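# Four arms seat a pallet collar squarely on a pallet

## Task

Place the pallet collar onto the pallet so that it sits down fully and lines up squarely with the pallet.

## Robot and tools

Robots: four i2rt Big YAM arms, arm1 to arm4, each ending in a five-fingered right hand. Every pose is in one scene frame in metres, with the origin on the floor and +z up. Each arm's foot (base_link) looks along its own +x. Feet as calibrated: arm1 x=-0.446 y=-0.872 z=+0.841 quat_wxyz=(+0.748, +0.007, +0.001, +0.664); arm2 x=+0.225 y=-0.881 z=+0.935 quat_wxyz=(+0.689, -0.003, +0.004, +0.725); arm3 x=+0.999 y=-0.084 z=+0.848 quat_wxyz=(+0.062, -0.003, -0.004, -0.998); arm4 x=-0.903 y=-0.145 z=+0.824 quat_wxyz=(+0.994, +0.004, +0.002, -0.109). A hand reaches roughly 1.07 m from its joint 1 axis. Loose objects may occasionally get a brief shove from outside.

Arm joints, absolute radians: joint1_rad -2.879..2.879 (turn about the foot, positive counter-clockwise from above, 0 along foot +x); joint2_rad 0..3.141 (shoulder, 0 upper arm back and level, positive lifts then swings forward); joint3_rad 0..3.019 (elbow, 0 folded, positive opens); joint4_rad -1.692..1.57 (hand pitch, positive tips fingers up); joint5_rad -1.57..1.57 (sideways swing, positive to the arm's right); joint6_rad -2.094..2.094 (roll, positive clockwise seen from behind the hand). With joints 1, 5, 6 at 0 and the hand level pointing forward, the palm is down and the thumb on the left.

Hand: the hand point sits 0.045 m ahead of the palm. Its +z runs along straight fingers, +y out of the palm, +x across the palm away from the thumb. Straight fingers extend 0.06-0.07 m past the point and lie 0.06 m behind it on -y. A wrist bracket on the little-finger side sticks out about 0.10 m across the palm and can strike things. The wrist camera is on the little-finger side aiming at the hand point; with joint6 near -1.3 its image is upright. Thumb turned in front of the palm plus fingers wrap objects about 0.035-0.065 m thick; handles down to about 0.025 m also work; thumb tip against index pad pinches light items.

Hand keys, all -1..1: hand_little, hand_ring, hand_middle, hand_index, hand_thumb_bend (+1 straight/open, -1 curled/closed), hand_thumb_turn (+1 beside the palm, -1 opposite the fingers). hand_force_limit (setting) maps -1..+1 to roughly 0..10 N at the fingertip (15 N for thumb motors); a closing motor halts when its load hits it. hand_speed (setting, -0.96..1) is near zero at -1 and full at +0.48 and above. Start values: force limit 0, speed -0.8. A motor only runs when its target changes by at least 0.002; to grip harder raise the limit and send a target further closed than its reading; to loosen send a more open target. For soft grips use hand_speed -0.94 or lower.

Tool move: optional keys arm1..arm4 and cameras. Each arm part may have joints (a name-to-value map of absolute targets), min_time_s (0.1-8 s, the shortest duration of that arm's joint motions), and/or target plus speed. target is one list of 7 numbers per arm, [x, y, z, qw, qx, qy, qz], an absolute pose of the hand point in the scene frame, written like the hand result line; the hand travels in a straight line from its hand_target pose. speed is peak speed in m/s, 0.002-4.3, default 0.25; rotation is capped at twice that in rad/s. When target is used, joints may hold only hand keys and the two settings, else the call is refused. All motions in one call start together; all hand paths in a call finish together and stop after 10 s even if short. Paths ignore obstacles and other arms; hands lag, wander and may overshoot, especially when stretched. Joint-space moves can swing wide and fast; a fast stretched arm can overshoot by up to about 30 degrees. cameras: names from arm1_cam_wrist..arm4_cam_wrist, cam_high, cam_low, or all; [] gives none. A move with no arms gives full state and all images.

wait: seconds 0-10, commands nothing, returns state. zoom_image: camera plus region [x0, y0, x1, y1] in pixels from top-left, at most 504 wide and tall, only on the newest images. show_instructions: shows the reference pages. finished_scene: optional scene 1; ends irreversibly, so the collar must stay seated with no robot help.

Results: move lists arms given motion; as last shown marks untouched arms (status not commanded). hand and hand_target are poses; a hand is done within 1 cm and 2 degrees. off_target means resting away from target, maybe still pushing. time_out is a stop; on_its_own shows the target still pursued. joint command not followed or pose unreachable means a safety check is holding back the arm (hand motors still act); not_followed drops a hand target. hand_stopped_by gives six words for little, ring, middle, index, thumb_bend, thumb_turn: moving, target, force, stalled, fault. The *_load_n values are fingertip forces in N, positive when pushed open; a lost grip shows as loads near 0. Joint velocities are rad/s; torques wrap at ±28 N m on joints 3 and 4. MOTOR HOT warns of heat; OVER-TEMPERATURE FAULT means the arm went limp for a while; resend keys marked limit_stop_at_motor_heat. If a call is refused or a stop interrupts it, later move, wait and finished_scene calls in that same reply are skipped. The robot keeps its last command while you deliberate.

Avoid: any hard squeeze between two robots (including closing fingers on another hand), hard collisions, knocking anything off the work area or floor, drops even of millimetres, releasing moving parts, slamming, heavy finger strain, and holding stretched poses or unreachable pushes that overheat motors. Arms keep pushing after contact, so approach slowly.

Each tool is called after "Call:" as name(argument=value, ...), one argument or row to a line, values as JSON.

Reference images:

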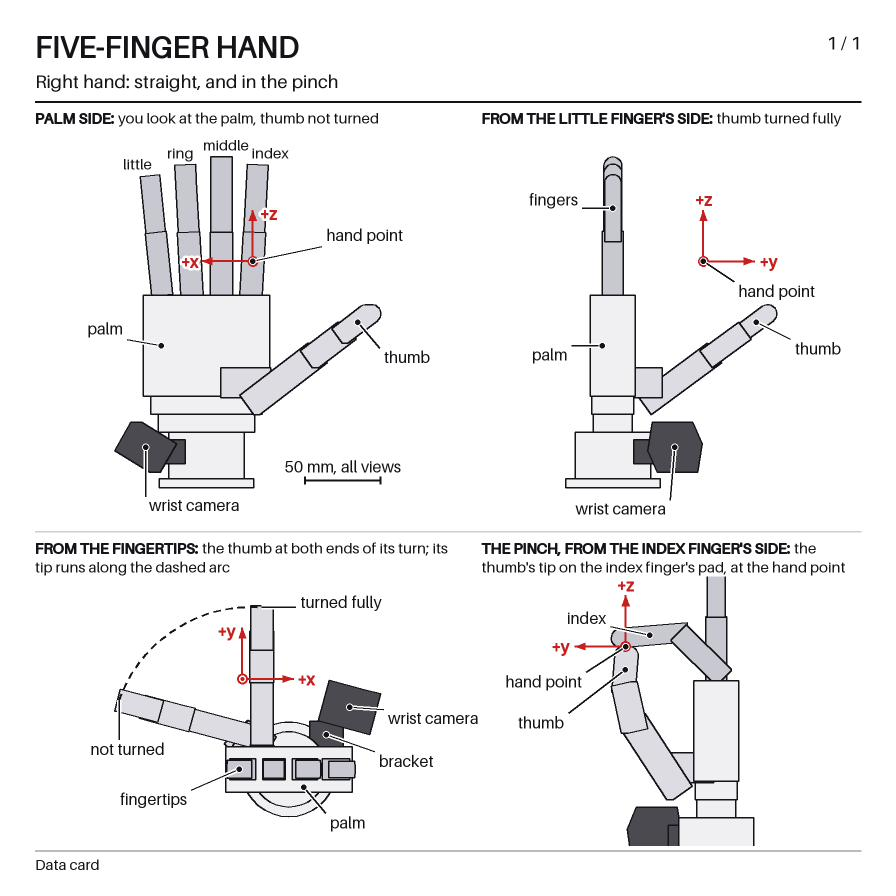

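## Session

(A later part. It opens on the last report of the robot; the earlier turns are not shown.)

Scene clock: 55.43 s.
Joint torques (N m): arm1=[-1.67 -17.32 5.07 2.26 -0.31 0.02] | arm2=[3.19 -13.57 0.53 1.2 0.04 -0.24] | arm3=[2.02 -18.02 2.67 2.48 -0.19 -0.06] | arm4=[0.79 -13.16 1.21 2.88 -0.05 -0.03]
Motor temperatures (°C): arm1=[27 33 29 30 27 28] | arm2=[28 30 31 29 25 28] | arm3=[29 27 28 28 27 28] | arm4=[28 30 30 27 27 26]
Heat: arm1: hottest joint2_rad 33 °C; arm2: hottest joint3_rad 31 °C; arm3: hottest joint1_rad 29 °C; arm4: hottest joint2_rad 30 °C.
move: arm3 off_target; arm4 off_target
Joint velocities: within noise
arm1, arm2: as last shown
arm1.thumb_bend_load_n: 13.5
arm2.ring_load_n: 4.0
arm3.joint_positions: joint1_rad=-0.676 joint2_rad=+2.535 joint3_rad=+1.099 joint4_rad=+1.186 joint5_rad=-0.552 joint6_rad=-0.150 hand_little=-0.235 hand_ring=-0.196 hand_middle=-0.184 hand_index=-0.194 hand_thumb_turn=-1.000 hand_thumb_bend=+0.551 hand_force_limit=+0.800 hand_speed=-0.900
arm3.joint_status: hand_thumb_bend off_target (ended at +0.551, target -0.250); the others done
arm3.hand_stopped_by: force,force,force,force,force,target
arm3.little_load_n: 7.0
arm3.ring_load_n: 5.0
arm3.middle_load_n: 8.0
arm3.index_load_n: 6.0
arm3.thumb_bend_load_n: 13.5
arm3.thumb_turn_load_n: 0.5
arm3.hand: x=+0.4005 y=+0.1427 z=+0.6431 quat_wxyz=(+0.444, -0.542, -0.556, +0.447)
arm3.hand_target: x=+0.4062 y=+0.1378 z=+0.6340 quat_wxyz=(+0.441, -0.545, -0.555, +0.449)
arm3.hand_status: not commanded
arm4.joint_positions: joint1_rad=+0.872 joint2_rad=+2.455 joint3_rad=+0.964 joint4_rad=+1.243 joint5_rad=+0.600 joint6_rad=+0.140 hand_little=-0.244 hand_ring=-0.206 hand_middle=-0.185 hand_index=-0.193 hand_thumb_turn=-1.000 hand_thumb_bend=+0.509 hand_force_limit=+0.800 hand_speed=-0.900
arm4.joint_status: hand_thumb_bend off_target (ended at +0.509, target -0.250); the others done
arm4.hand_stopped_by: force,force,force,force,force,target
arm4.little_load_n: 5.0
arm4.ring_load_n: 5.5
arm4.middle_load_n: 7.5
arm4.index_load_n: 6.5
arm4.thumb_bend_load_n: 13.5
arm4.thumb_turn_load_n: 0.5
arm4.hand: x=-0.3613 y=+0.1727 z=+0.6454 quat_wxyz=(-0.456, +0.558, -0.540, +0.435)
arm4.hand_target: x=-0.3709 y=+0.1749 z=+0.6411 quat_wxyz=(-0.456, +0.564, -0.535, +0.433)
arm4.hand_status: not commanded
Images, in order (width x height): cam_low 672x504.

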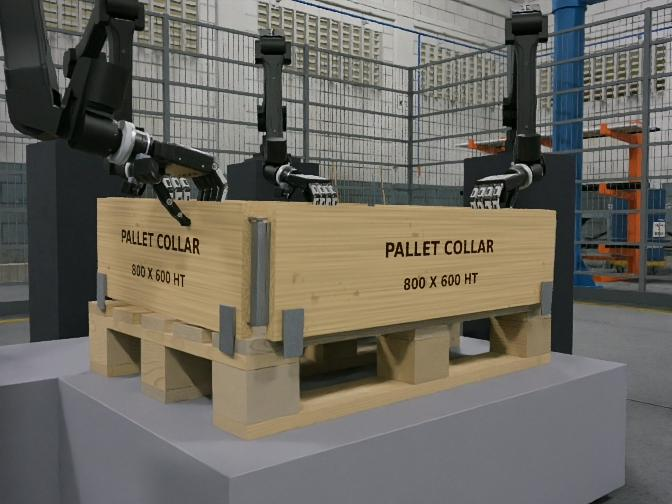

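Call:
move(
  arm1={"target": [-0.200, -0.2573, 0.665, 0.629, -0.776, -0.034, 0.028], "speed": 0.04},
  arm2={"target": [0.220, -0.2550, 0.660, 0.629, -0.776, -0.034, 0.028], "speed": 0.04},
  arm3={"target": [0.404, 0.138, 0.660, 0.441, -0.545, -0.555, 0.449], "speed": 0.04},
  arm4={"target": [-0.368, 0.1748, 0.664, 0.456, -0.564, 0.535, -0.433], "speed": 0.04},
  cameras=["cam_low", "cam_high", "arm1_cam_wrist", "arm2_cam_wrist"],
)

Call:
zoom_image(
  camera="cam_low",
  region=[60, 180, 340, 440],
)

Call:
zoom_image(
  camera="cam_low",
  region=[320, 180, 600, 440],
)

Scene clock: 57.50 s.
Joint torques (N m): arm1=[-0.79 -20.6 3.06 1.61 -0.39 0.11] | arm2=[2.61 -17.79 -1.68 1.7 0.02 -0.19] | arm3=[1.96 -22.53 0.61 1.65 -0.4 -0.02] | arm4=[0.73 -16.97 0.13 2.37 0.14 -0.04]
Motor temperatures (°C): arm1=[27 33 29 30 27 28] | arm2=[28 30 31 29 25 28] | arm3=[29 28 28 28 27 28] | arm4=[28 30 30 27 27 26]
Heat: arm1: hottest joint2_rad 33 °C; arm2: hottest joint3_rad 31 °C; arm3: hottest joint1_rad 29 °C; arm4: hottest joint2_rad 30 °C.
move: arm1 off_target; arm2 off_target; arm3 off_target; arm4 off_target
Joint velocities: within noise
arm1.joint_positions: joint1_rad=-0.463 joint2_rad=+2.505 joint3_rad=+1.173 joint4_rad=+1.043 joint5_rad=-0.650 joint6_rad=-0.188 hand_little=-0.188 hand_ring=-0.132 hand_middle=-0.111 hand_index=-0.083 hand_thumb_turn=-1.000 hand_thumb_bend=+0.395 hand_force_limit=+0.800 hand_speed=-0.900
arm1.joint_status: not commanded
arm1.hand_stopped_by: force,force,force,force,force,target
arm1.little_load_n: 5.0
arm1.ring_load_n: 2.5
arm1.middle_load_n: 7.5
arm1.index_load_n: 5.5
arm1.thumb_bend_load_n: 14.0
arm1.thumb_turn_load_n: 0.5
arm1.hand: x=-0.2024 y=-0.2573 z=+0.6495 quat_wxyz=(-0.625, +0.780, +0.035, -0.028)
arm1.hand_target: x=-0.2000 y=-0.2571 z=+0.6645 quat_wxyz=(-0.629, +0.776, +0.034, -0.028)
arm1.hand_status: off_target (0.016 m and 0.7 deg from the pose sent, 0.017 m and 0.5 deg at the start)
arm2.joint_positions: joint1_rad=-0.147 joint2_rad=+2.754 joint3_rad=+1.158 joint4_rad=+1.391 joint5_rad=-0.175 joint6_rad=-0.030 hand_little=-0.238 hand_ring=-0.192 hand_middle=-0.171 hand_index=-0.162 hand_thumb_turn=-1.000 hand_thumb_bend=+0.515 hand_force_limit=+0.800 hand_speed=-0.900
arm2.joint_status: not commanded
arm2.hand_stopped_by: force,force,force,force,force,target
arm2.little_load_n: 5.0
arm2.ring_load_n: 5.0
arm2.middle_load_n: 8.5
arm2.index_load_n: 6.0
arm2.thumb_bend_load_n: 10.5
arm2.thumb_turn_load_n: 1.0
arm2.hand: x=+0.2230 y=-0.2494 z=+0.6452 quat_wxyz=(-0.628, +0.777, +0.029, -0.029)
arm2.hand_target: x=+0.2199 y=-0.2545 z=+0.6593 quat_wxyz=(-0.629, +0.776, +0.034, -0.028)
arm2.hand_status: off_target (0.016 m and 0.6 deg from the pose sent, 0.017 m and 1.7 deg at the start)
arm3.joint_positions: joint1_rad=-0.673 joint2_rad=+2.525 joint3_rad=+1.095 joint4_rad=+1.168 joint5_rad=-0.544 joint6_rad=-0.157 hand_little=-0.235 hand_ring=-0.196 hand_middle=-0.184 hand_index=-0.194 hand_thumb_turn=-1.000 hand_thumb_bend=+0.551 hand_force_limit=+0.800 hand_speed=-0.900
arm3.joint_status: not commanded
arm3.hand_stopped_by: force,force,force,force,force,target
arm3.little_load_n: 7.0
arm3.ring_load_n: 5.0
arm3.middle_load_n: 8.5
arm3.index_load_n: 5.0
arm3.thumb_bend_load_n: 13.5
arm3.thumb_turn_load_n: 0.0
arm3.hand: x=+0.4003 y=+0.1424 z=+0.6440 quat_wxyz=(+0.442, -0.545, -0.558, +0.443)
arm3.hand_target: x=+0.4036 y=+0.1381 z=+0.6592 quat_wxyz=(+0.441, -0.545, -0.555, +0.449)
arm3.hand_status: off_target (0.017 m and 0.8 deg from the pose sent, 0.018 m and 0.6 deg at the start)
arm4.joint_positions: joint1_rad=+0.868 joint2_rad=+2.440 joint3_rad=+0.955 joint4_rad=+1.214 joint5_rad=+0.591 joint6_rad=+0.140 hand_little=-0.244 hand_ring=-0.206 hand_middle=-0.185 hand_index=-0.193 hand_thumb_turn=-1.000 hand_thumb_bend=+0.509 hand_force_limit=+0.800 hand_speed=-0.900
arm4.joint_status: not commanded
arm4.hand_stopped_by: force,force,force,force,force,target
arm4.little_load_n: 3.5
arm4.ring_load_n: 5.0
arm4.middle_load_n: 8.5
arm4.index_load_n: 7.0
arm4.thumb_bend_load_n: 12.0
arm4.thumb_turn_load_n: 1.0
arm4.hand: x=-0.3628 y=+0.1706 z=+0.6455 quat_wxyz=(-0.449, +0.566, -0.540, +0.432)
arm4.hand_target: x=-0.3676 y=+0.1749 z=+0.6632 quat_wxyz=(-0.456, +0.564, -0.535, +0.433)
arm4.hand_status: off_target (0.020 m and 1.1 deg from the pose sent, 0.020 m and 0.9 deg at the start)
pictures: arm1_cam_wrist, arm2_cam_wrist, cam_high, cam_low
Images, in order (width x height): arm1_cam_wrist 672x504, arm2_cam_wrist 672x504, cam_high 672x504, cam_low 672x504.

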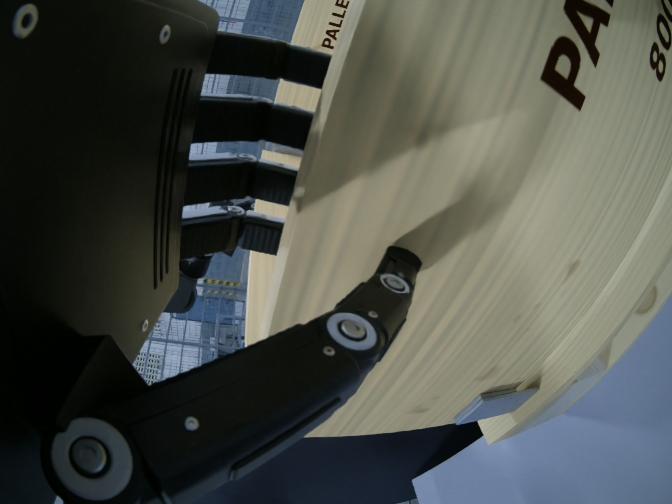

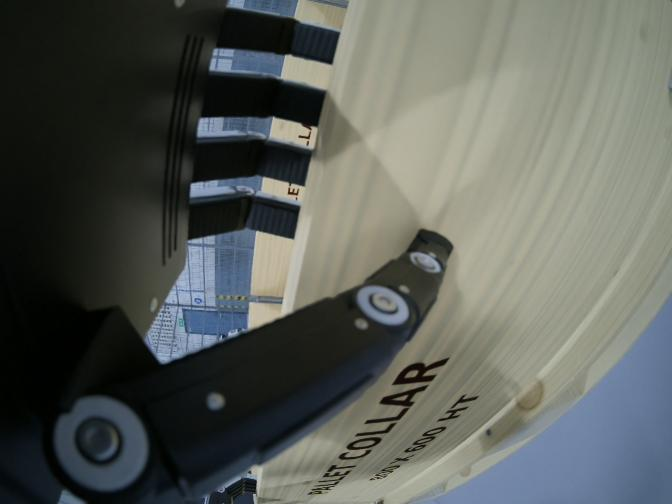

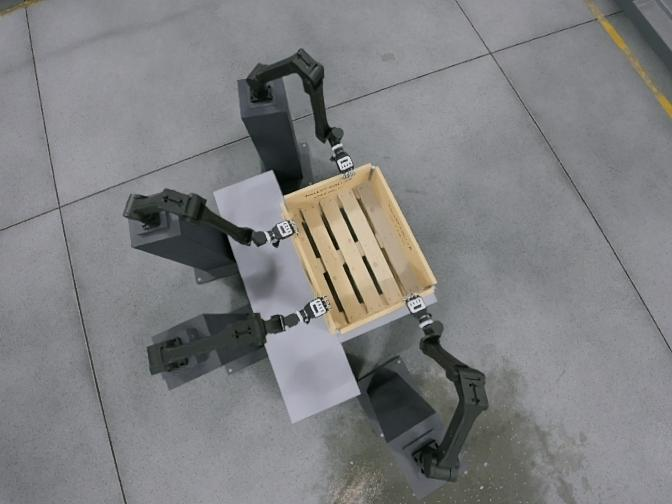

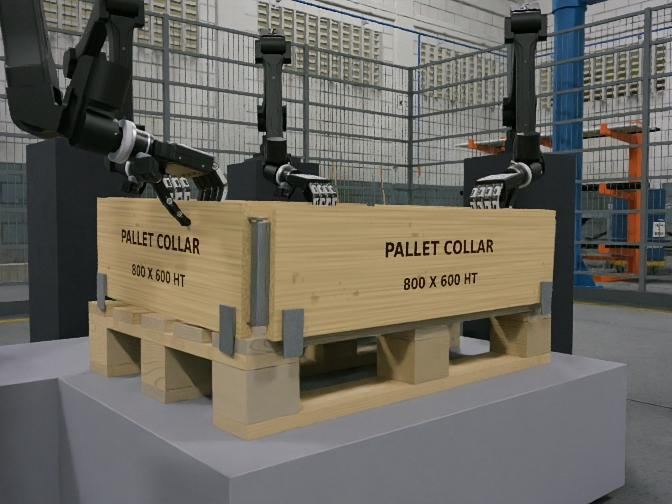

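Scaled by 1.800 from the camera's image (finer frame: 960x720).

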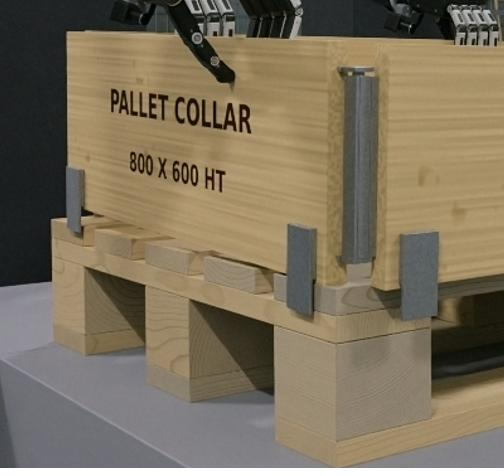

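Scaled by 1.800 from the camera's image (finer frame: 960x720).

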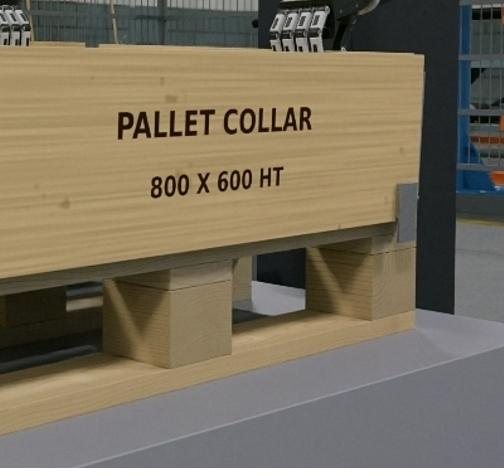

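Call:
move(
  arm1={"target": [-0.200, -0.2573, 0.680, 0.629, -0.776, -0.034, 0.028], "speed": 0.04},
  arm2={"target": [0.220, -0.2550, 0.675, 0.629, -0.776, -0.034, 0.028], "speed": 0.04},
  arm3={"target": [0.404, 0.140, 0.675, 0.441, -0.545, -0.555, 0.449], "speed": 0.04},
  arm4={"target": [-0.368, 0.1735, 0.679, 0.456, -0.564, 0.535, -0.433], "speed": 0.04},
  cameras=["cam_low", "arm3_cam_wrist", "arm4_cam_wrist", "arm1_cam_wrist", "arm2_cam_wrist"],
)

Call:
zoom_image(
  camera="cam_low",
  region=[60, 180, 340, 440],
)

Call:
zoom_image(
  camera="cam_low",
  region=[320, 180, 600, 440],
)

Scene clock: 58.83 s.
Joint torques (N m): arm1=[-1.03 -23.06 2.14 1.89 -0.82 0.2] | arm2=[2.96 -18.14 -2.07 1.95 0.02 -0.13] | arm3=[0.79 -23.82 0.44 1.88 -0.65 0.12] | arm4=[0.91 -18.08 -0.16 2.78 0.27 -0.04]
Motor temperatures (°C): arm1=[27 33 29 30 27 28] | arm2=[28 30 31 29 25 28] | arm3=[29 28 28 28 27 28] | arm4=[28 30 30 27 27 26]
Heat: arm1: hottest joint2_rad 33 °C; arm2: hottest joint3_rad 31 °C; arm3: hottest joint1_rad 29 °C; arm4: hottest joint2_rad 30 °C.
move: arm1 off_target; arm2 off_target; arm3 off_target; arm4 off_target
Joint velocities: within noise
arm1.joint_positions: joint1_rad=-0.459 joint2_rad=+2.490 joint3_rad=+1.166 joint4_rad=+1.015 joint5_rad=-0.639 joint6_rad=-0.197 hand_little=-0.188 hand_ring=-0.132 hand_middle=-0.111 hand_index=-0.083 hand_thumb_turn=-1.000 hand_thumb_bend=+0.395 hand_force_limit=+0.800 hand_speed=-0.900
arm1.joint_status: not commanded
arm1.hand_stopped_by: force,force,force,force,force,target
arm1.little_load_n: 8.0
arm1.ring_load_n: 4.5
arm1.middle_load_n: 9.0
arm1.index_load_n: 6.0
arm1.thumb_bend_load_n: 10.5
arm1.thumb_turn_load_n: 1.0
arm1.hand: x=-0.2029 y=-0.2580 z=+0.6508 quat_wxyz=(-0.618, +0.785, +0.033, -0.027)
arm1.hand_target: x=-0.2000 y=-0.2567 z=+0.6787 quat_wxyz=(-0.629, +0.776, +0.034, -0.028)
arm1.hand_status: off_target (0.029 m and 1.7 deg from the pose sent, 0.031 m and 0.7 deg at the start)
arm2.joint_positions: joint1_rad=-0.146 joint2_rad=+2.722 joint3_rad=+1.135 joint4_rad=+1.373 joint5_rad=-0.175 joint6_rad=-0.037 hand_little=-0.238 hand_ring=-0.192 hand_middle=-0.171 hand_index=-0.161 hand_thumb_turn=-1.000 hand_thumb_bend=+0.515 hand_force_limit=+0.800 hand_speed=-0.900
arm2.joint_status: not commanded
arm2.hand_stopped_by: force,force,force,force,force,target
arm2.little_load_n: 5.5
arm2.ring_load_n: 5.5
arm2.middle_load_n: 9.0
arm2.index_load_n: 6.5
arm2.thumb_bend_load_n: 9.0
arm2.thumb_turn_load_n: 1.0
arm2.hand: x=+0.2230 y=-0.2495 z=+0.6548 quat_wxyz=(-0.625, +0.780, +0.031, -0.027)
arm2.hand_target: x=+0.2199 y=-0.2544 z=+0.6738 quat_wxyz=(-0.629, +0.776, +0.034, -0.028)
arm2.hand_status: off_target (0.021 m and 0.7 deg from the pose sent, 0.031 m and 0.6 deg at the start)
arm3.joint_positions: joint1_rad=-0.670 joint2_rad=+2.506 joint3_rad=+1.085 joint4_rad=+1.137 joint5_rad=-0.539 joint6_rad=-0.169 hand_little=-0.235 hand_ring=-0.196 hand_middle=-0.184 hand_index=-0.194 hand_thumb_turn=-1.000 hand_thumb_bend=+0.551 hand_force_limit=+0.800 hand_speed=-0.900
arm3.joint_status: not commanded
arm3.hand_stopped_by: force,force,force,force,force,target
arm3.little_load_n: 6.0
arm3.ring_load_n: 5.0
arm3.middle_load_n: 9.0
arm3.index_load_n: 5.5
arm3.thumb_bend_load_n: 12.0
arm3.thumb_turn_load_n: 0.0
arm3.hand: x=+0.4019 y=+0.1406 z=+0.6459 quat_wxyz=(+0.437, -0.549, -0.563, +0.438)
arm3.hand_target: x=+0.4032 y=+0.1401 z=+0.6732 quat_wxyz=(+0.441, -0.545, -0.555, +0.449)
arm3.hand_status: off_target (0.029 m and 1.7 deg from the pose sent, 0.031 m and 0.8 deg at the start)
arm4.joint_positions: joint1_rad=+0.865 joint2_rad=+2.412 joint3_rad=+0.941 joint4_rad=+1.183 joint5_rad=+0.586 joint6_rad=+0.139 hand_little=-0.244 hand_ring=-0.206 hand_middle=-0.185 hand_index=-0.193 hand_thumb_turn=-1.000 hand_thumb_bend=+0.509 hand_force_limit=+0.800 hand_speed=-0.900
arm4.joint_status: not commanded
arm4.hand_stopped_by: force,force,force,force,force,target
arm4.little_load_n: 3.5
arm4.ring_load_n: 5.5
arm4.middle_load_n: 9.0
arm4.index_load_n: 8.0
arm4.thumb_bend_load_n: 10.0
arm4.thumb_turn_load_n: 1.5
arm4.hand: x=-0.3641 y=+0.1679 z=+0.6506 quat_wxyz=(-0.442, +0.572, -0.541, +0.430)
arm4.hand_target: x=-0.3673 y=+0.1736 z=+0.6775 quat_wxyz=(-0.456, +0.564, -0.535, +0.433)
arm4.hand_status: off_target (0.029 m and 2.0 deg from the pose sent, 0.034 m and 1.1 deg at the start)
pictures: arm1_cam_wrist, arm2_cam_wrist, arm3_cam_wrist, arm4_cam_wrist, cam_low
Images, in order (width x height): arm1_cam_wrist 672x504, arm2_cam_wrist 672x504, arm3_cam_wrist 672x504, arm4_cam_wrist 672x504, cam_low 672x504.

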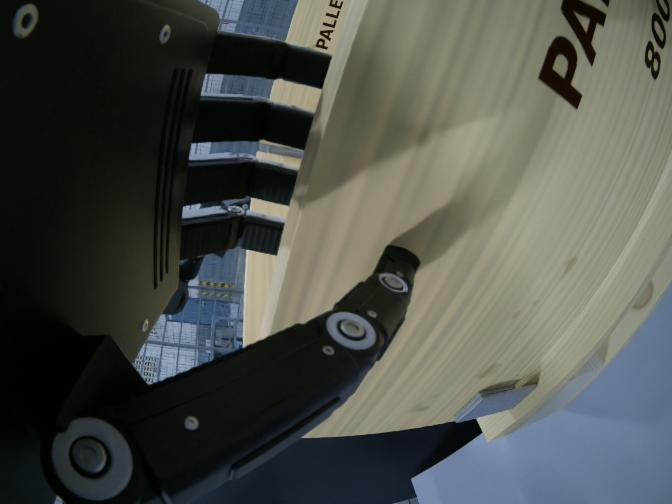

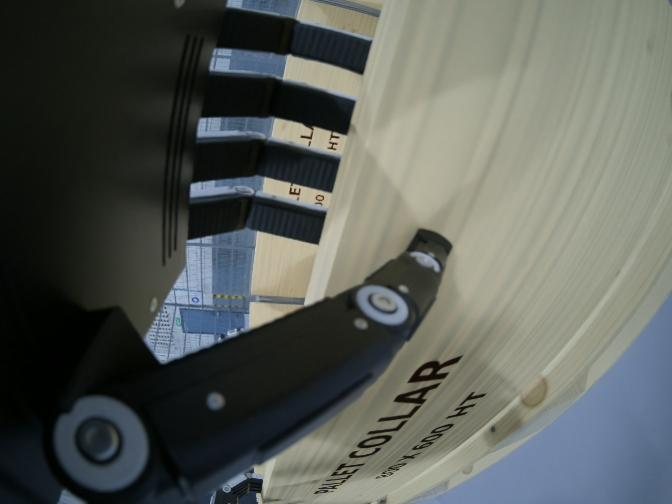

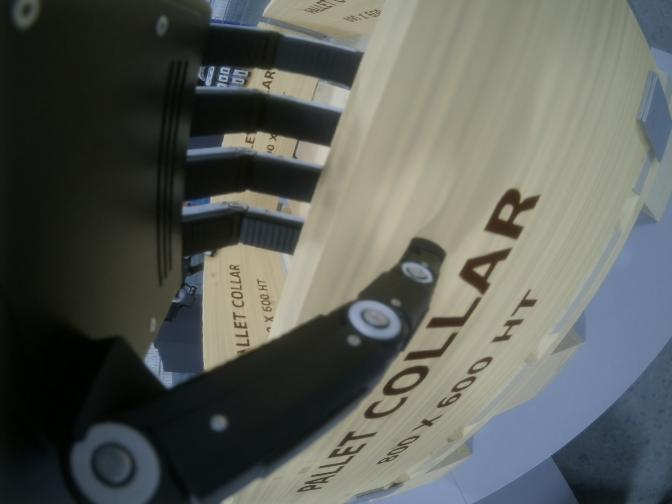

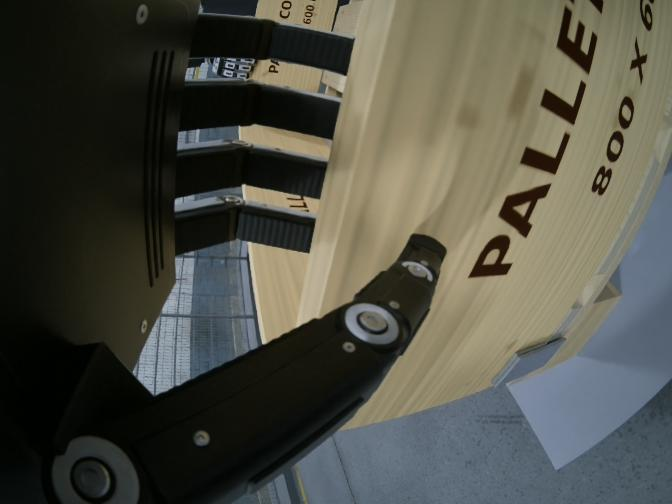

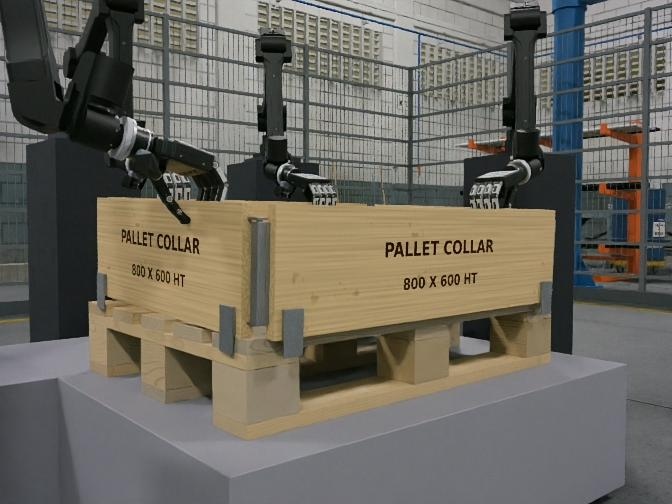

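Scaled by 1.800 from the camera's image (finer frame: 960x720).

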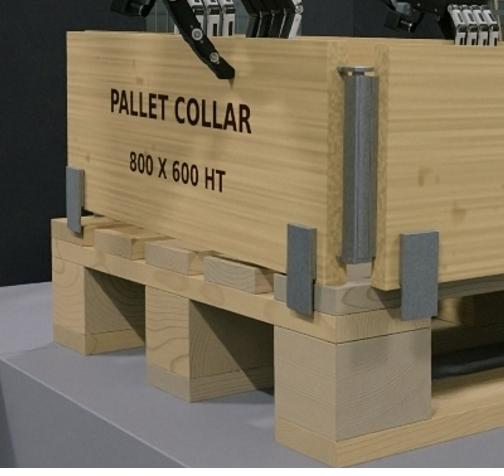

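Scaled by 1.800 from the camera's image (finer frame: 960x720).

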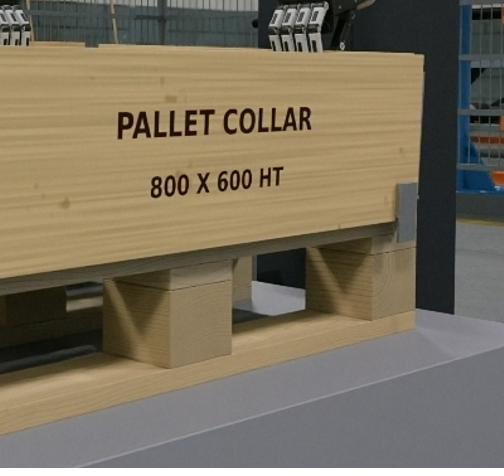

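Call:
move(
  arm1={"target": [-0.200, -0.2573, 0.664, 0.629, -0.776, -0.034, 0.028], "speed": 0.05},
  arm2={"target": [0.220, -0.2550, 0.666, 0.629, -0.776, -0.034, 0.028], "speed": 0.05},
  arm3={"joints": {"hand_speed": -0.5, "hand_thumb_bend": 0.95, "hand_little": 0.35, "hand_ring": 0.35, "hand_middle": 0.35, "hand_index": 0.35}, "target": [0.404, 0.140, 0.648, 0.441, -0.545, -0.555, 0.449], "speed": 0.05},
  arm4={"joints": {"hand_speed": -0.5, "hand_thumb_bend": 0.95, "hand_little": 0.35, "hand_ring": 0.35, "hand_middle": 0.35, "hand_index": 0.35}, "target": [-0.366, 0.1735, 0.652, 0.456, -0.564, 0.535, -0.433], "speed": 0.05},
  cameras=["arm3_cam_wrist", "arm4_cam_wrist", "cam_low"],
)

Scene clock: 62.70 s.
Joint torques (N m): arm1=[-1.03 -19.96 3.79 2.65 -0.8 0.13] | arm2=[3.08 -16.56 -0.95 2.17 0 -0.13] | arm3=[0.97 -17.32 4.16 2.39 -0.22 -0.03] | arm4=[0.15 -13.1 3.3 2.92 0 -0.05]
Motor temperatures (°C): arm1=[27 33 29 30 27 28] | arm2=[28 30 31 29 25 28] | arm3=[29 28 28 28 27 28] | arm4=[28 30 30 27 27 26]
Heat: arm1: hottest joint2_rad 33 °C; arm2: hottest joint3_rad 31 °C; arm3: hottest joint1_rad 29 °C; arm4: hottest joint2_rad 30 °C.
move: arm1 off_target; arm2 off_target; arm3 done; arm4 off_target
Joint velocities: within noise
arm1.joint_positions: joint1_rad=-0.459 joint2_rad=+2.490 joint3_rad=+1.166 joint4_rad=+1.015 joint5_rad=-0.638 joint6_rad=-0.198 hand_little=-0.188 hand_ring=-0.132 hand_middle=-0.111 hand_index=-0.083 hand_thumb_turn=-1.000 hand_thumb_bend=+0.395 hand_force_limit=+0.800 hand_speed=-0.900
arm1.joint_status: not commanded
arm1.hand_stopped_by: force,force,force,force,force,target
arm1.little_load_n: 8.0
arm1.ring_load_n: 5.0
arm1.middle_load_n: 9.0
arm1.index_load_n: 6.0
arm1.thumb_bend_load_n: 11.0
arm1.thumb_turn_load_n: 1.0
arm1.hand: x=-0.2028 y=-0.2580 z=+0.6507 quat_wxyz=(-0.618, +0.785, +0.033, -0.027)
arm1.hand_target: x=-0.1999 y=-0.2573 z=+0.6638 quat_wxyz=(-0.629, +0.776, +0.034, -0.028)
arm1.hand_status: off_target (0.014 m and 1.7 deg from the pose sent, 0.014 m and 1.7 deg at the start)
arm2.joint_positions: joint1_rad=-0.146 joint2_rad=+2.722 joint3_rad=+1.135 joint4_rad=+1.373 joint5_rad=-0.175 joint6_rad=-0.037 hand_little=-0.238 hand_ring=-0.192 hand_middle=-0.171 hand_index=-0.161 hand_thumb_turn=-1.000 hand_thumb_bend=+0.515 hand_force_limit=+0.800 hand_speed=-0.900
arm2.joint_status: not commanded
arm2.hand_stopped_by: force,force,force,force,force,target
arm2.little_load_n: 5.5
arm2.ring_load_n: 5.0
arm2.middle_load_n: 9.5
arm2.index_load_n: 6.5
arm2.thumb_bend_load_n: 9.0
arm2.thumb_turn_load_n: 1.5
arm2.hand: x=+0.2230 y=-0.2495 z=+0.6548 quat_wxyz=(-0.625, +0.780, +0.031, -0.027)
arm2.hand_target: x=+0.2199 y=-0.2547 z=+0.6655 quat_wxyz=(-0.629, +0.776, +0.034, -0.028)
arm2.hand_status: off_target (0.013 m and 0.7 deg from the pose sent, 0.013 m and 0.7 deg at the start)
arm3.joint_positions: joint1_rad=-0.671 joint2_rad=+2.496 joint3_rad=+1.063 joint4_rad=+1.160 joint5_rad=-0.551 joint6_rad=-0.154 hand_little=+0.350 hand_ring=+0.350 hand_middle=+0.350 hand_index=+0.350 hand_thumb_turn=-1.000 hand_thumb_bend=+0.950 hand_force_limit=+0.800 hand_speed=-0.500
arm3.joint_status: all done
arm3.hand_stopped_by: target,target,target,target,target,target
arm3.little_load_n: 0.0
arm3.ring_load_n: 0.0
arm3.middle_load_n: 0.0
arm3.index_load_n: 0.0
arm3.thumb_bend_load_n: 0.0
arm3.thumb_turn_load_n: 0.0
arm3.hand: x=+0.4062 y=+0.1354 z=+0.6519 quat_wxyz=(+0.435, -0.547, -0.560, +0.446)
arm3.hand_target: x=+0.4043 y=+0.1399 z=+0.6480 quat_wxyz=(+0.441, -0.545, -0.555, +0.449)
arm3.hand_status: done (0.006 m and 0.9 deg from the pose sent, 0.003 m and 1.7 deg at the start)
arm4.joint_positions: joint1_rad=+0.871 joint2_rad=+2.427 joint3_rad=+0.926 joint4_rad=+1.219 joint5_rad=+0.591 joint6_rad=+0.139 hand_little=+0.350 hand_ring=+0.350 hand_middle=+0.350 hand_index=+0.350 hand_thumb_turn=-1.000 hand_thumb_bend=+0.950 hand_force_limit=+0.800 hand_speed=-0.500
arm4.joint_status: all done
arm4.hand_stopped_by: target,target,target,target,target,target
arm4.little_load_n: 0.0
arm4.ring_load_n: 0.0
arm4.middle_load_n: 0.0
arm4.index_load_n: 0.0
arm4.thumb_bend_load_n: -0.5
arm4.thumb_turn_load_n: 0.0
arm4.hand: x=-0.3719 y=+0.1658 z=+0.6462 quat_wxyz=(-0.444, +0.571, -0.540, +0.431)
arm4.hand_target: x=-0.3663 y=+0.1734 z=+0.6521 quat_wxyz=(-0.456, +0.564, -0.535, +0.433)
arm4.hand_status: off_target (0.011 m and 1.7 deg from the pose sent, 0.006 m and 2.0 deg at the start)
Images, in order (width x height): arm3_cam_wrist 672x504, arm4_cam_wrist 672x504, cam_low 672x504.

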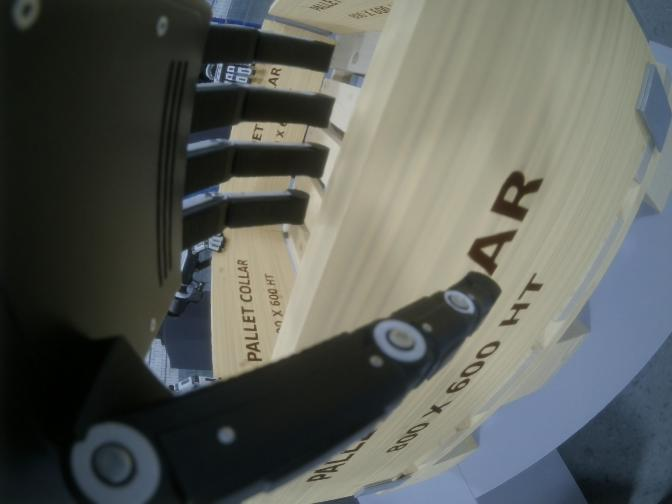

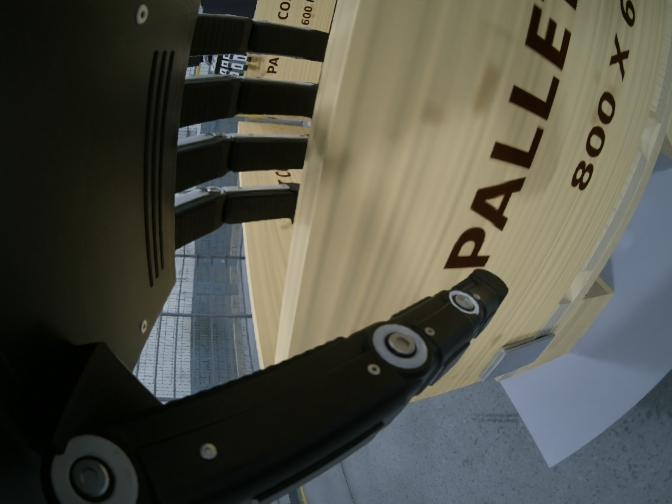

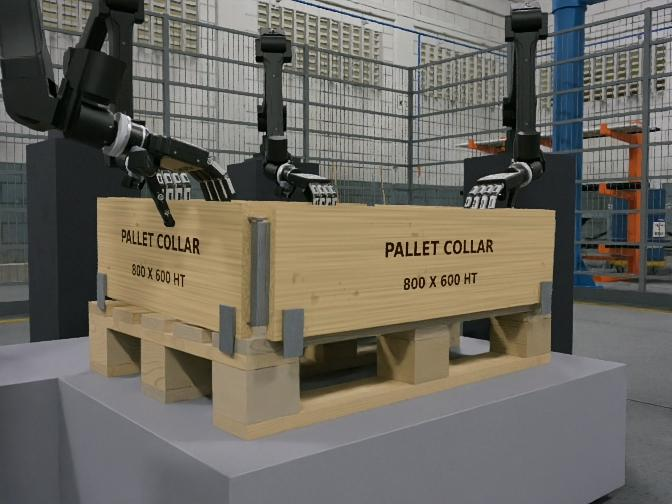

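Call:
move(
  arm3={"target": [0.43, 0.135, 0.76, 0.441, -0.545, -0.555, 0.449], "joints": {"hand_speed": 0}},
  arm4={"target": [-0.40, 0.1735, 0.76, 0.456, -0.564, 0.535, -0.433], "joints": {"hand_speed": 0}},
)

Call:
move(
  arm3={"target": [0.62, -0.17, 0.65, 0.4266, -0.5632, -0.5632, 0.4266], "joints": {"hand_thumb_turn": 1, "hand_thumb_bend": 1, "hand_little": 1, "hand_ring": 1, "hand_middle": 1, "hand_index": 1}},
  arm4={"target": [-0.58, -0.15, 0.65, 0.4305, -0.5602, 0.5602, -0.4305], "joints": {"hand_thumb_turn": 1, "hand_thumb_bend": 1, "hand_little": 1, "hand_ring": 1, "hand_middle": 1, "hand_index": 1}},
  cameras=["arm3_cam_wrist", "arm4_cam_wrist", "cam_low", "cam_high"],
)

Scene clock: 64.57 s.
Joint torques (N m): arm1=[-1.14 -19.9 3.84 2.55 -0.86 0.17] | arm2=[3.02 -16.44 -1.05 2.1 0.02 -0.16] | arm3=[0.62 -15.74 4.18 1.05 -0.3 -0.09] | arm4=[0.09 -11.52 3.41 1.65 0.04 0.11]
Motor temperatures (°C): arm1=[27 33 29 30 27 28] | arm2=[28 31 31 29 25 28] | arm3=[29 28 28 28 27 28] | arm4=[28 31 30 27 27 26]
Heat: arm1: hottest joint2_rad 33 °C; arm2: hottest joint2_rad 31 °C; arm3: hottest joint1_rad 29 °C; arm4: hottest joint2_rad 31 °C.
move: arm3 off_target; arm4 done
Joint velocities: within noise
arm1, arm2: as last shown
arm1.little_load_n: 7.5
arm1.ring_load_n: 4.5
arm1.index_load_n: 5.5
arm1.thumb_turn_load_n: 0.5
arm2.ring_load_n: 5.5
arm3.joint_positions: joint1_rad=-0.680 joint2_rad=+2.167 joint3_rad=+0.882 joint4_rad=+1.070 joint5_rad=-0.568 joint6_rad=-0.154 hand_little=+0.350 hand_ring=+0.350 hand_middle=+0.350 hand_index=+0.350 hand_thumb_turn=-1.000 hand_thumb_bend=+0.950 hand_force_limit=+0.800 hand_speed=+0.000
arm3.joint_status: all done
arm3.hand_stopped_by: target,target,target,target,target,target
arm3.little_load_n: 0.0
arm3.ring_load_n: 0.0
arm3.middle_load_n: 0.0
arm3.index_load_n: 0.0
arm3.thumb_bend_load_n: 0.0
arm3.thumb_turn_load_n: 0.0
arm3.hand: x=+0.4200 y=+0.1320 z=+0.7777 quat_wxyz=(+0.455, -0.527, -0.556, +0.453)
arm3.hand_target: x=+0.4302 y=+0.1347 z=+0.7605 quat_wxyz=(+0.441, -0.545, -0.555, +0.449)
arm3.hand_status: off_target (0.021 m and 2.7 deg from the pose sent, 0.111 m and 0.9 deg at the start)
arm4.joint_positions: joint1_rad=+0.922 joint2_rad=+2.087 joint3_rad=+0.758 joint4_rad=+1.085 joint5_rad=+0.639 joint6_rad=+0.140 hand_little=+0.350 hand_ring=+0.350 hand_middle=+0.350 hand_index=+0.350 hand_thumb_turn=-1.000 hand_thumb_bend=+0.950 hand_force_limit=+0.800 hand_speed=+0.000
arm4.joint_status: all done
arm4.hand_stopped_by: target,target,target,target,target,target
arm4.little_load_n: 0.0
arm4.ring_load_n: 0.0
arm4.middle_load_n: 0.0
arm4.index_load_n: 0.0
arm4.thumb_bend_load_n: 0.0
arm4.thumb_turn_load_n: 0.0
arm4.hand: x=-0.3967 y=+0.1730 z=+0.7657 quat_wxyz=(-0.460, +0.560, -0.533, +0.436)
arm4.hand_target: x=-0.4000 y=+0.1736 z=+0.7602 quat_wxyz=(-0.456, +0.564, -0.535, +0.433)
arm4.hand_status: done (0.007 m and 0.7 deg from the pose sent, 0.117 m and 1.7 deg at the start)
pictures: none

Scene clock: 67.60 s.
Joint torques (N m): arm1=[-0.5 -20.07 3.6 2.66 -0.82 0.14] | arm2=[2.96 -16.44 -0.91 2.13 0.01 -0.14] | arm3=[2.61 -11.58 -2.25 2.32 0.19 -0.03] | arm4=[-2.2 -5.48 -1.39 2.61 -0.32 -0.06]
Motor temperatures (°C): arm1=[27 34 29 30 27 28] | arm2=[28 31 31 29 25 28] | arm3=[29 28 28 28 27 28] | arm4=[28 31 29 27 27 26]
Heat: arm1: hottest joint2_rad 34 °C; arm2: hottest joint2_rad 31 °C; arm3: hottest joint1_rad 29 °C; arm4: hottest joint2_rad 31 °C.
move: arm3 off_target; arm4 off_target
Joint velocities: within noise
arm1, arm2: as last shown
arm1.little_load_n: 8.0
arm1.thumb_turn_load_n: 1.0
arm2.thumb_bend_load_n: 9.5
arm2.thumb_turn_load_n: 1.0
arm3.joint_positions: joint1_rad=+0.125 joint2_rad=+2.457 joint3_rad=+0.402 joint4_rad=+1.566 joint5_rad=+0.268 joint6_rad=+0.093 hand_little=+1.000 hand_ring=+1.000 hand_middle=+1.000 hand_index=+1.000 hand_thumb_turn=+1.000 hand_thumb_bend=+1.000 hand_force_limit=+0.800 hand_speed=+0.000
arm3.joint_status: all done
arm3.hand_stopped_by: target,target,target,target,target,target
arm3.little_load_n: 0.0
arm3.ring_load_n: 0.0
arm3.middle_load_n: 0.0
arm3.index_load_n: 0.0
arm3.thumb_bend_load_n: 0.0
arm3.thumb_turn_load_n: 0.0
arm3.hand: x=+0.6133 y=-0.1655 z=+0.6523 quat_wxyz=(+0.387, -0.605, -0.598, +0.355)
arm3.hand_target: x=+0.6194 y=-0.1700 z=+0.6505 quat_wxyz=(+0.384, -0.604, -0.600, +0.358)
arm3.hand_status: off_target (0.008 m and 11.3 deg from the pose sent, 0.384 m and 6.2 deg at the start; a joint's target at an end of its range on 64 of 91 steps)
arm4.joint_positions: joint1_rad=-0.015 joint2_rad=+2.357 joint3_rad=+0.222 joint4_rad=+1.550 joint5_rad=-0.293 joint6_rad=-0.152 hand_little=+1.000 hand_ring=+1.000 hand_middle=+1.000 hand_index=+1.000 hand_thumb_turn=+1.000 hand_thumb_bend=+1.000 hand_force_limit=+0.800 hand_speed=+0.000
arm4.joint_status: all done
arm4.hand_stopped_by: target,target,target,target,target,target
arm4.little_load_n: 0.0
arm4.ring_load_n: 0.0
arm4.middle_load_n: 0.0
arm4.index_load_n: 0.0
arm4.thumb_bend_load_n: 0.0
arm4.thumb_turn_load_n: 0.0
arm4.hand: x=-0.5843 y=-0.1420 z=+0.6567 quat_wxyz=(-0.370, +0.640, -0.596, +0.314)
arm4.hand_target: x=-0.5797 y=-0.1503 z=+0.6506 quat_wxyz=(-0.367, +0.636, -0.598, +0.322)
arm4.hand_status: off_target (0.011 m and 18.2 deg from the pose sent, 0.389 m and 4.6 deg at the start; a joint's target at an end of its range on 69 of 91 steps)
pictures: arm3_cam_wrist, arm4_cam_wrist, cam_high, cam_low
Images, in order (width x height): arm3_cam_wrist 672x504, arm4_cam_wrist 672x504, cam_high 672x504, cam_low 672x504.

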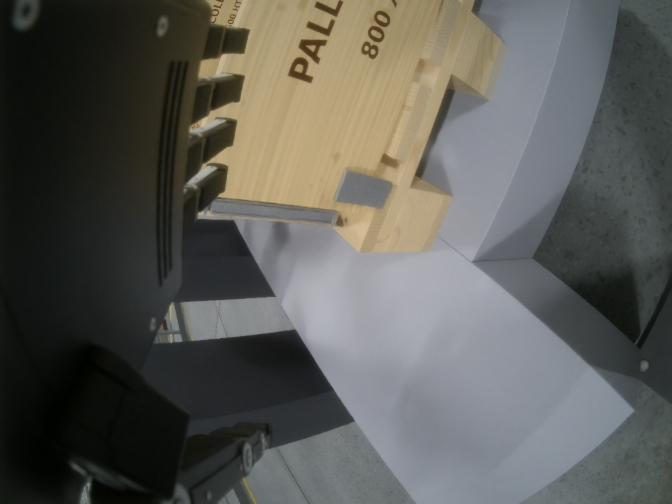

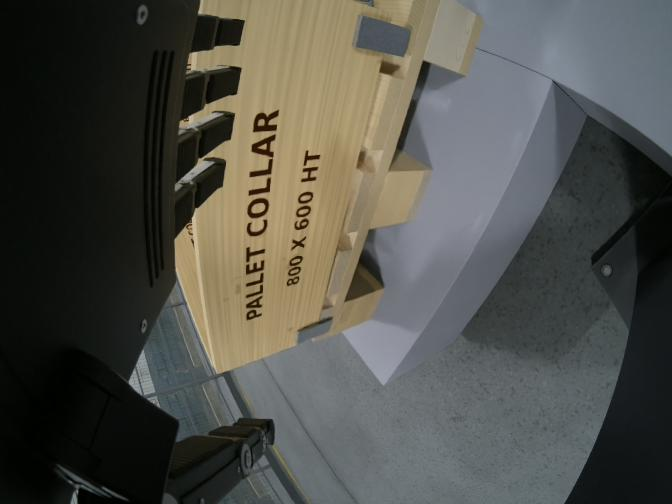

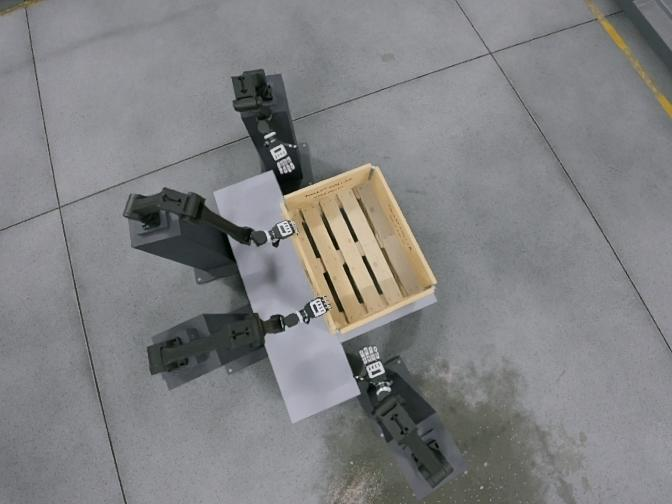

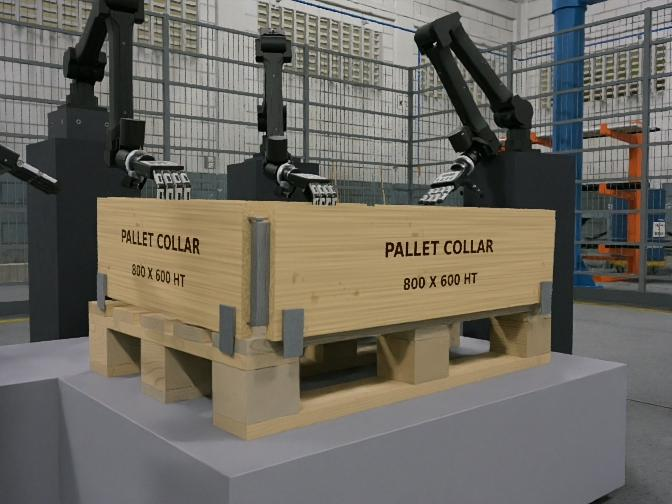

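Call:
move(
  arm3={"target": [0.55, -0.229, 0.43, 0.38, -0.5963, -0.5963, 0.38]},
  arm4={"target": [-0.53, -0.205, 0.45, 0.3482, -0.6154, 0.6154, -0.3482]},
  cameras=["arm3_cam_wrist", "arm4_cam_wrist", "cam_low", "cam_high"],
)

Call:
zoom_image(
  camera="arm3_cam_wrist",
  region=[180, 0, 480, 300],
)

Call:
zoom_image(
  camera="arm4_cam_wrist",
  region=[180, 0, 480, 300],
)

Scene clock: 71.03 s.
Joint torques (N m): arm1=[-0.97 -19.78 3.82 2.56 -0.78 0.17] | arm2=[2.84 -16.44 -0.94 2.14 0 -0.13] | arm3=[2.32 -14.51 -0.76 0.88 0.18 -0.01] | arm4=[-5.25 10.99 9.62 2.61 -0.15 0.03]
Motor temperatures (°C): arm1=[27 34 29 30 27 28] | arm2=[28 31 31 29 25 28] | arm3=[29 28 28 28 27 28] | arm4=[28 31 30 27 27 26]
Heat: arm1: hottest joint2_rad 34 °C; arm2: hottest joint2_rad 31 °C; arm3: hottest joint1_rad 29 °C; arm4: hottest joint2_rad 31 °C.
move: arm3 off_target; arm4 off_target
Joint velocities: within noise
arm1, arm2: as last shown
arm1.little_load_n: 7.5
arm1.thumb_bend_load_n: 10.5
arm1.thumb_turn_load_n: 0.5
arm2.ring_load_n: 5.0
arm2.middle_load_n: 9.0
arm2.thumb_bend_load_n: 9.0
arm3.joint_positions: joint1_rad=+0.225 joint2_rad=+3.031 joint3_rad=+1.054 joint4_rad=+1.533 joint5_rad=+0.327 joint6_rad=+0.145 hand_little=+1.000 hand_ring=+1.000 hand_middle=+1.000 hand_index=+1.000 hand_thumb_turn=+1.000 hand_thumb_bend=+1.000 hand_force_limit=+0.800 hand_speed=+0.000
arm3.joint_status: not commanded
arm3.hand_stopped_by: target,target,target,target,target,target
arm3.little_load_n: -0.5
arm3.ring_load_n: 0.0
arm3.middle_load_n: 0.0
arm3.index_load_n: 0.0
arm3.thumb_bend_load_n: 0.0
arm3.thumb_turn_load_n: 0.0
arm3.hand: x=+0.5415 y=-0.2254 z=+0.4395 quat_wxyz=(+0.388, -0.594, -0.590, +0.386)
arm3.hand_target: x=+0.5501 y=-0.2287 z=+0.4303 quat_wxyz=(+0.380, -0.596, -0.596, +0.380)
arm3.hand_status: off_target (0.013 m and 1.4 deg from the pose sent, 0.240 m and 3.1 deg at the start; a joint's target at an end of its range on 19 of 51 steps)
arm4.joint_positions: joint1_rad=-0.019 joint2_rad=+2.368 joint3_rad=+0.232 joint4_rad=+1.550 joint5_rad=-0.250 joint6_rad=-0.185 hand_little=+1.000 hand_ring=+1.000 hand_middle=+1.000 hand_index=+1.000 hand_thumb_turn=+1.000 hand_thumb_bend=+1.000 hand_force_limit=+0.800 hand_speed=+0.000
arm4.joint_status: not commanded
arm4.hand_stopped_by: target,target,target,target,target,target
arm4.little_load_n: 0.0
arm4.ring_load_n: 0.0
arm4.middle_load_n: 0.0
arm4.index_load_n: 0.0
arm4.thumb_bend_load_n: 0.0
arm4.thumb_turn_load_n: 0.0
arm4.hand: x=-0.5826 y=-0.1536 z=+0.6503 quat_wxyz=(-0.348, +0.643, -0.596, +0.331)
arm4.hand_target: x=-0.5741 y=-0.1741 z=+0.5756 quat_wxyz=(-0.328, +0.632, -0.624, +0.321)
arm4.hand_status: off_target (0.213 m and 4.4 deg from the pose sent, 0.223 m and 5.9 deg at the start; pose on its path clipped on 34 of 48 steps; a joint's target at an end of its range on 48 of 48 steps)
pictures: arm3_cam_wrist, arm4_cam_wrist, cam_high, cam_low
Images, in order (width x height): arm3_cam_wrist 672x504, arm4_cam_wrist 672x504, cam_high 672x504, cam_low 672x504.

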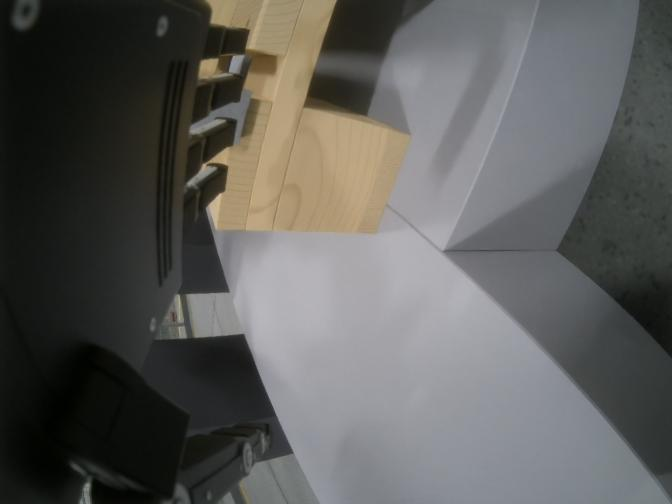

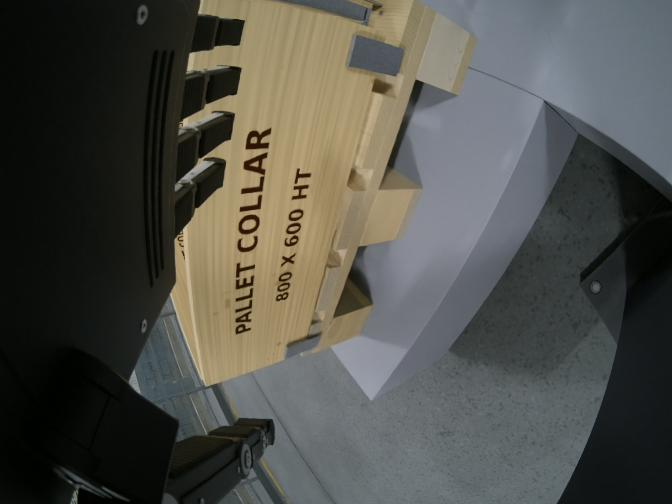

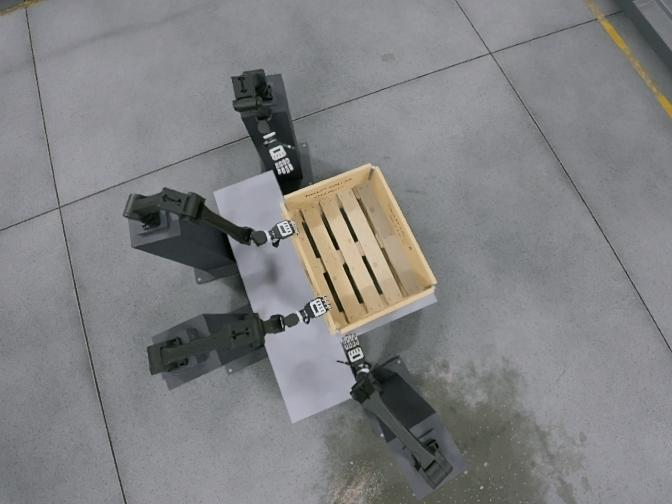

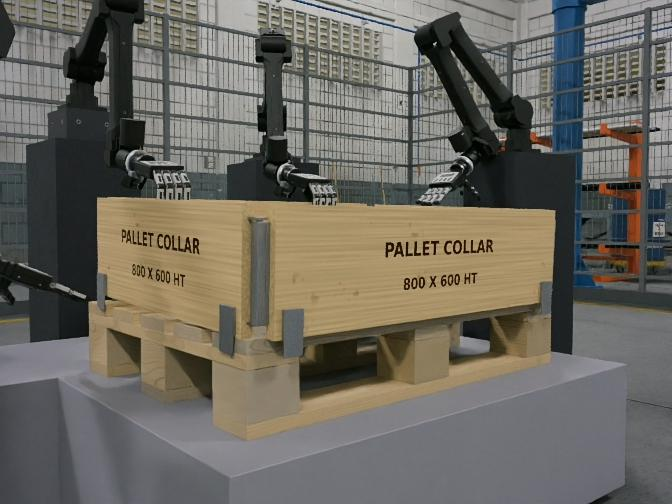

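Scaled by 1.680 from the camera's image (finer frame: 960x720).

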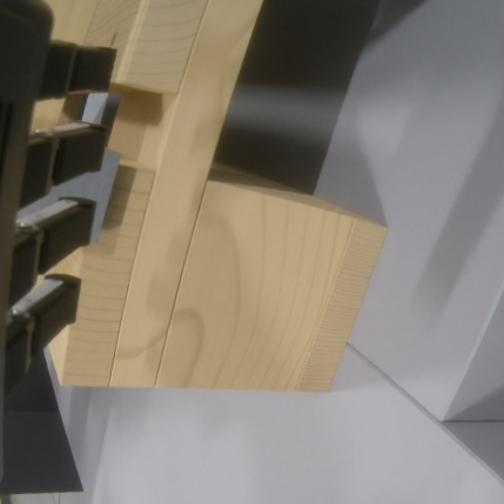

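Scaled by 1.680 from the camera's image (finer frame: 960x720).

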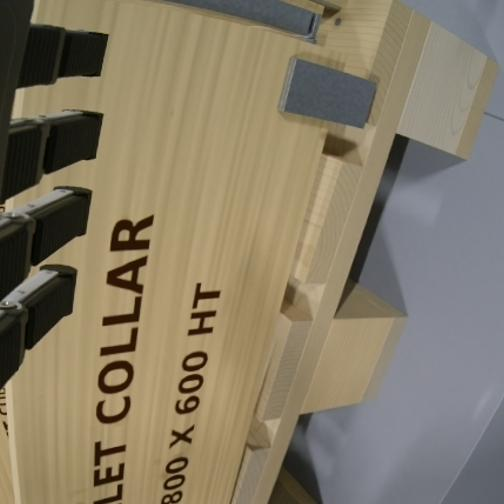

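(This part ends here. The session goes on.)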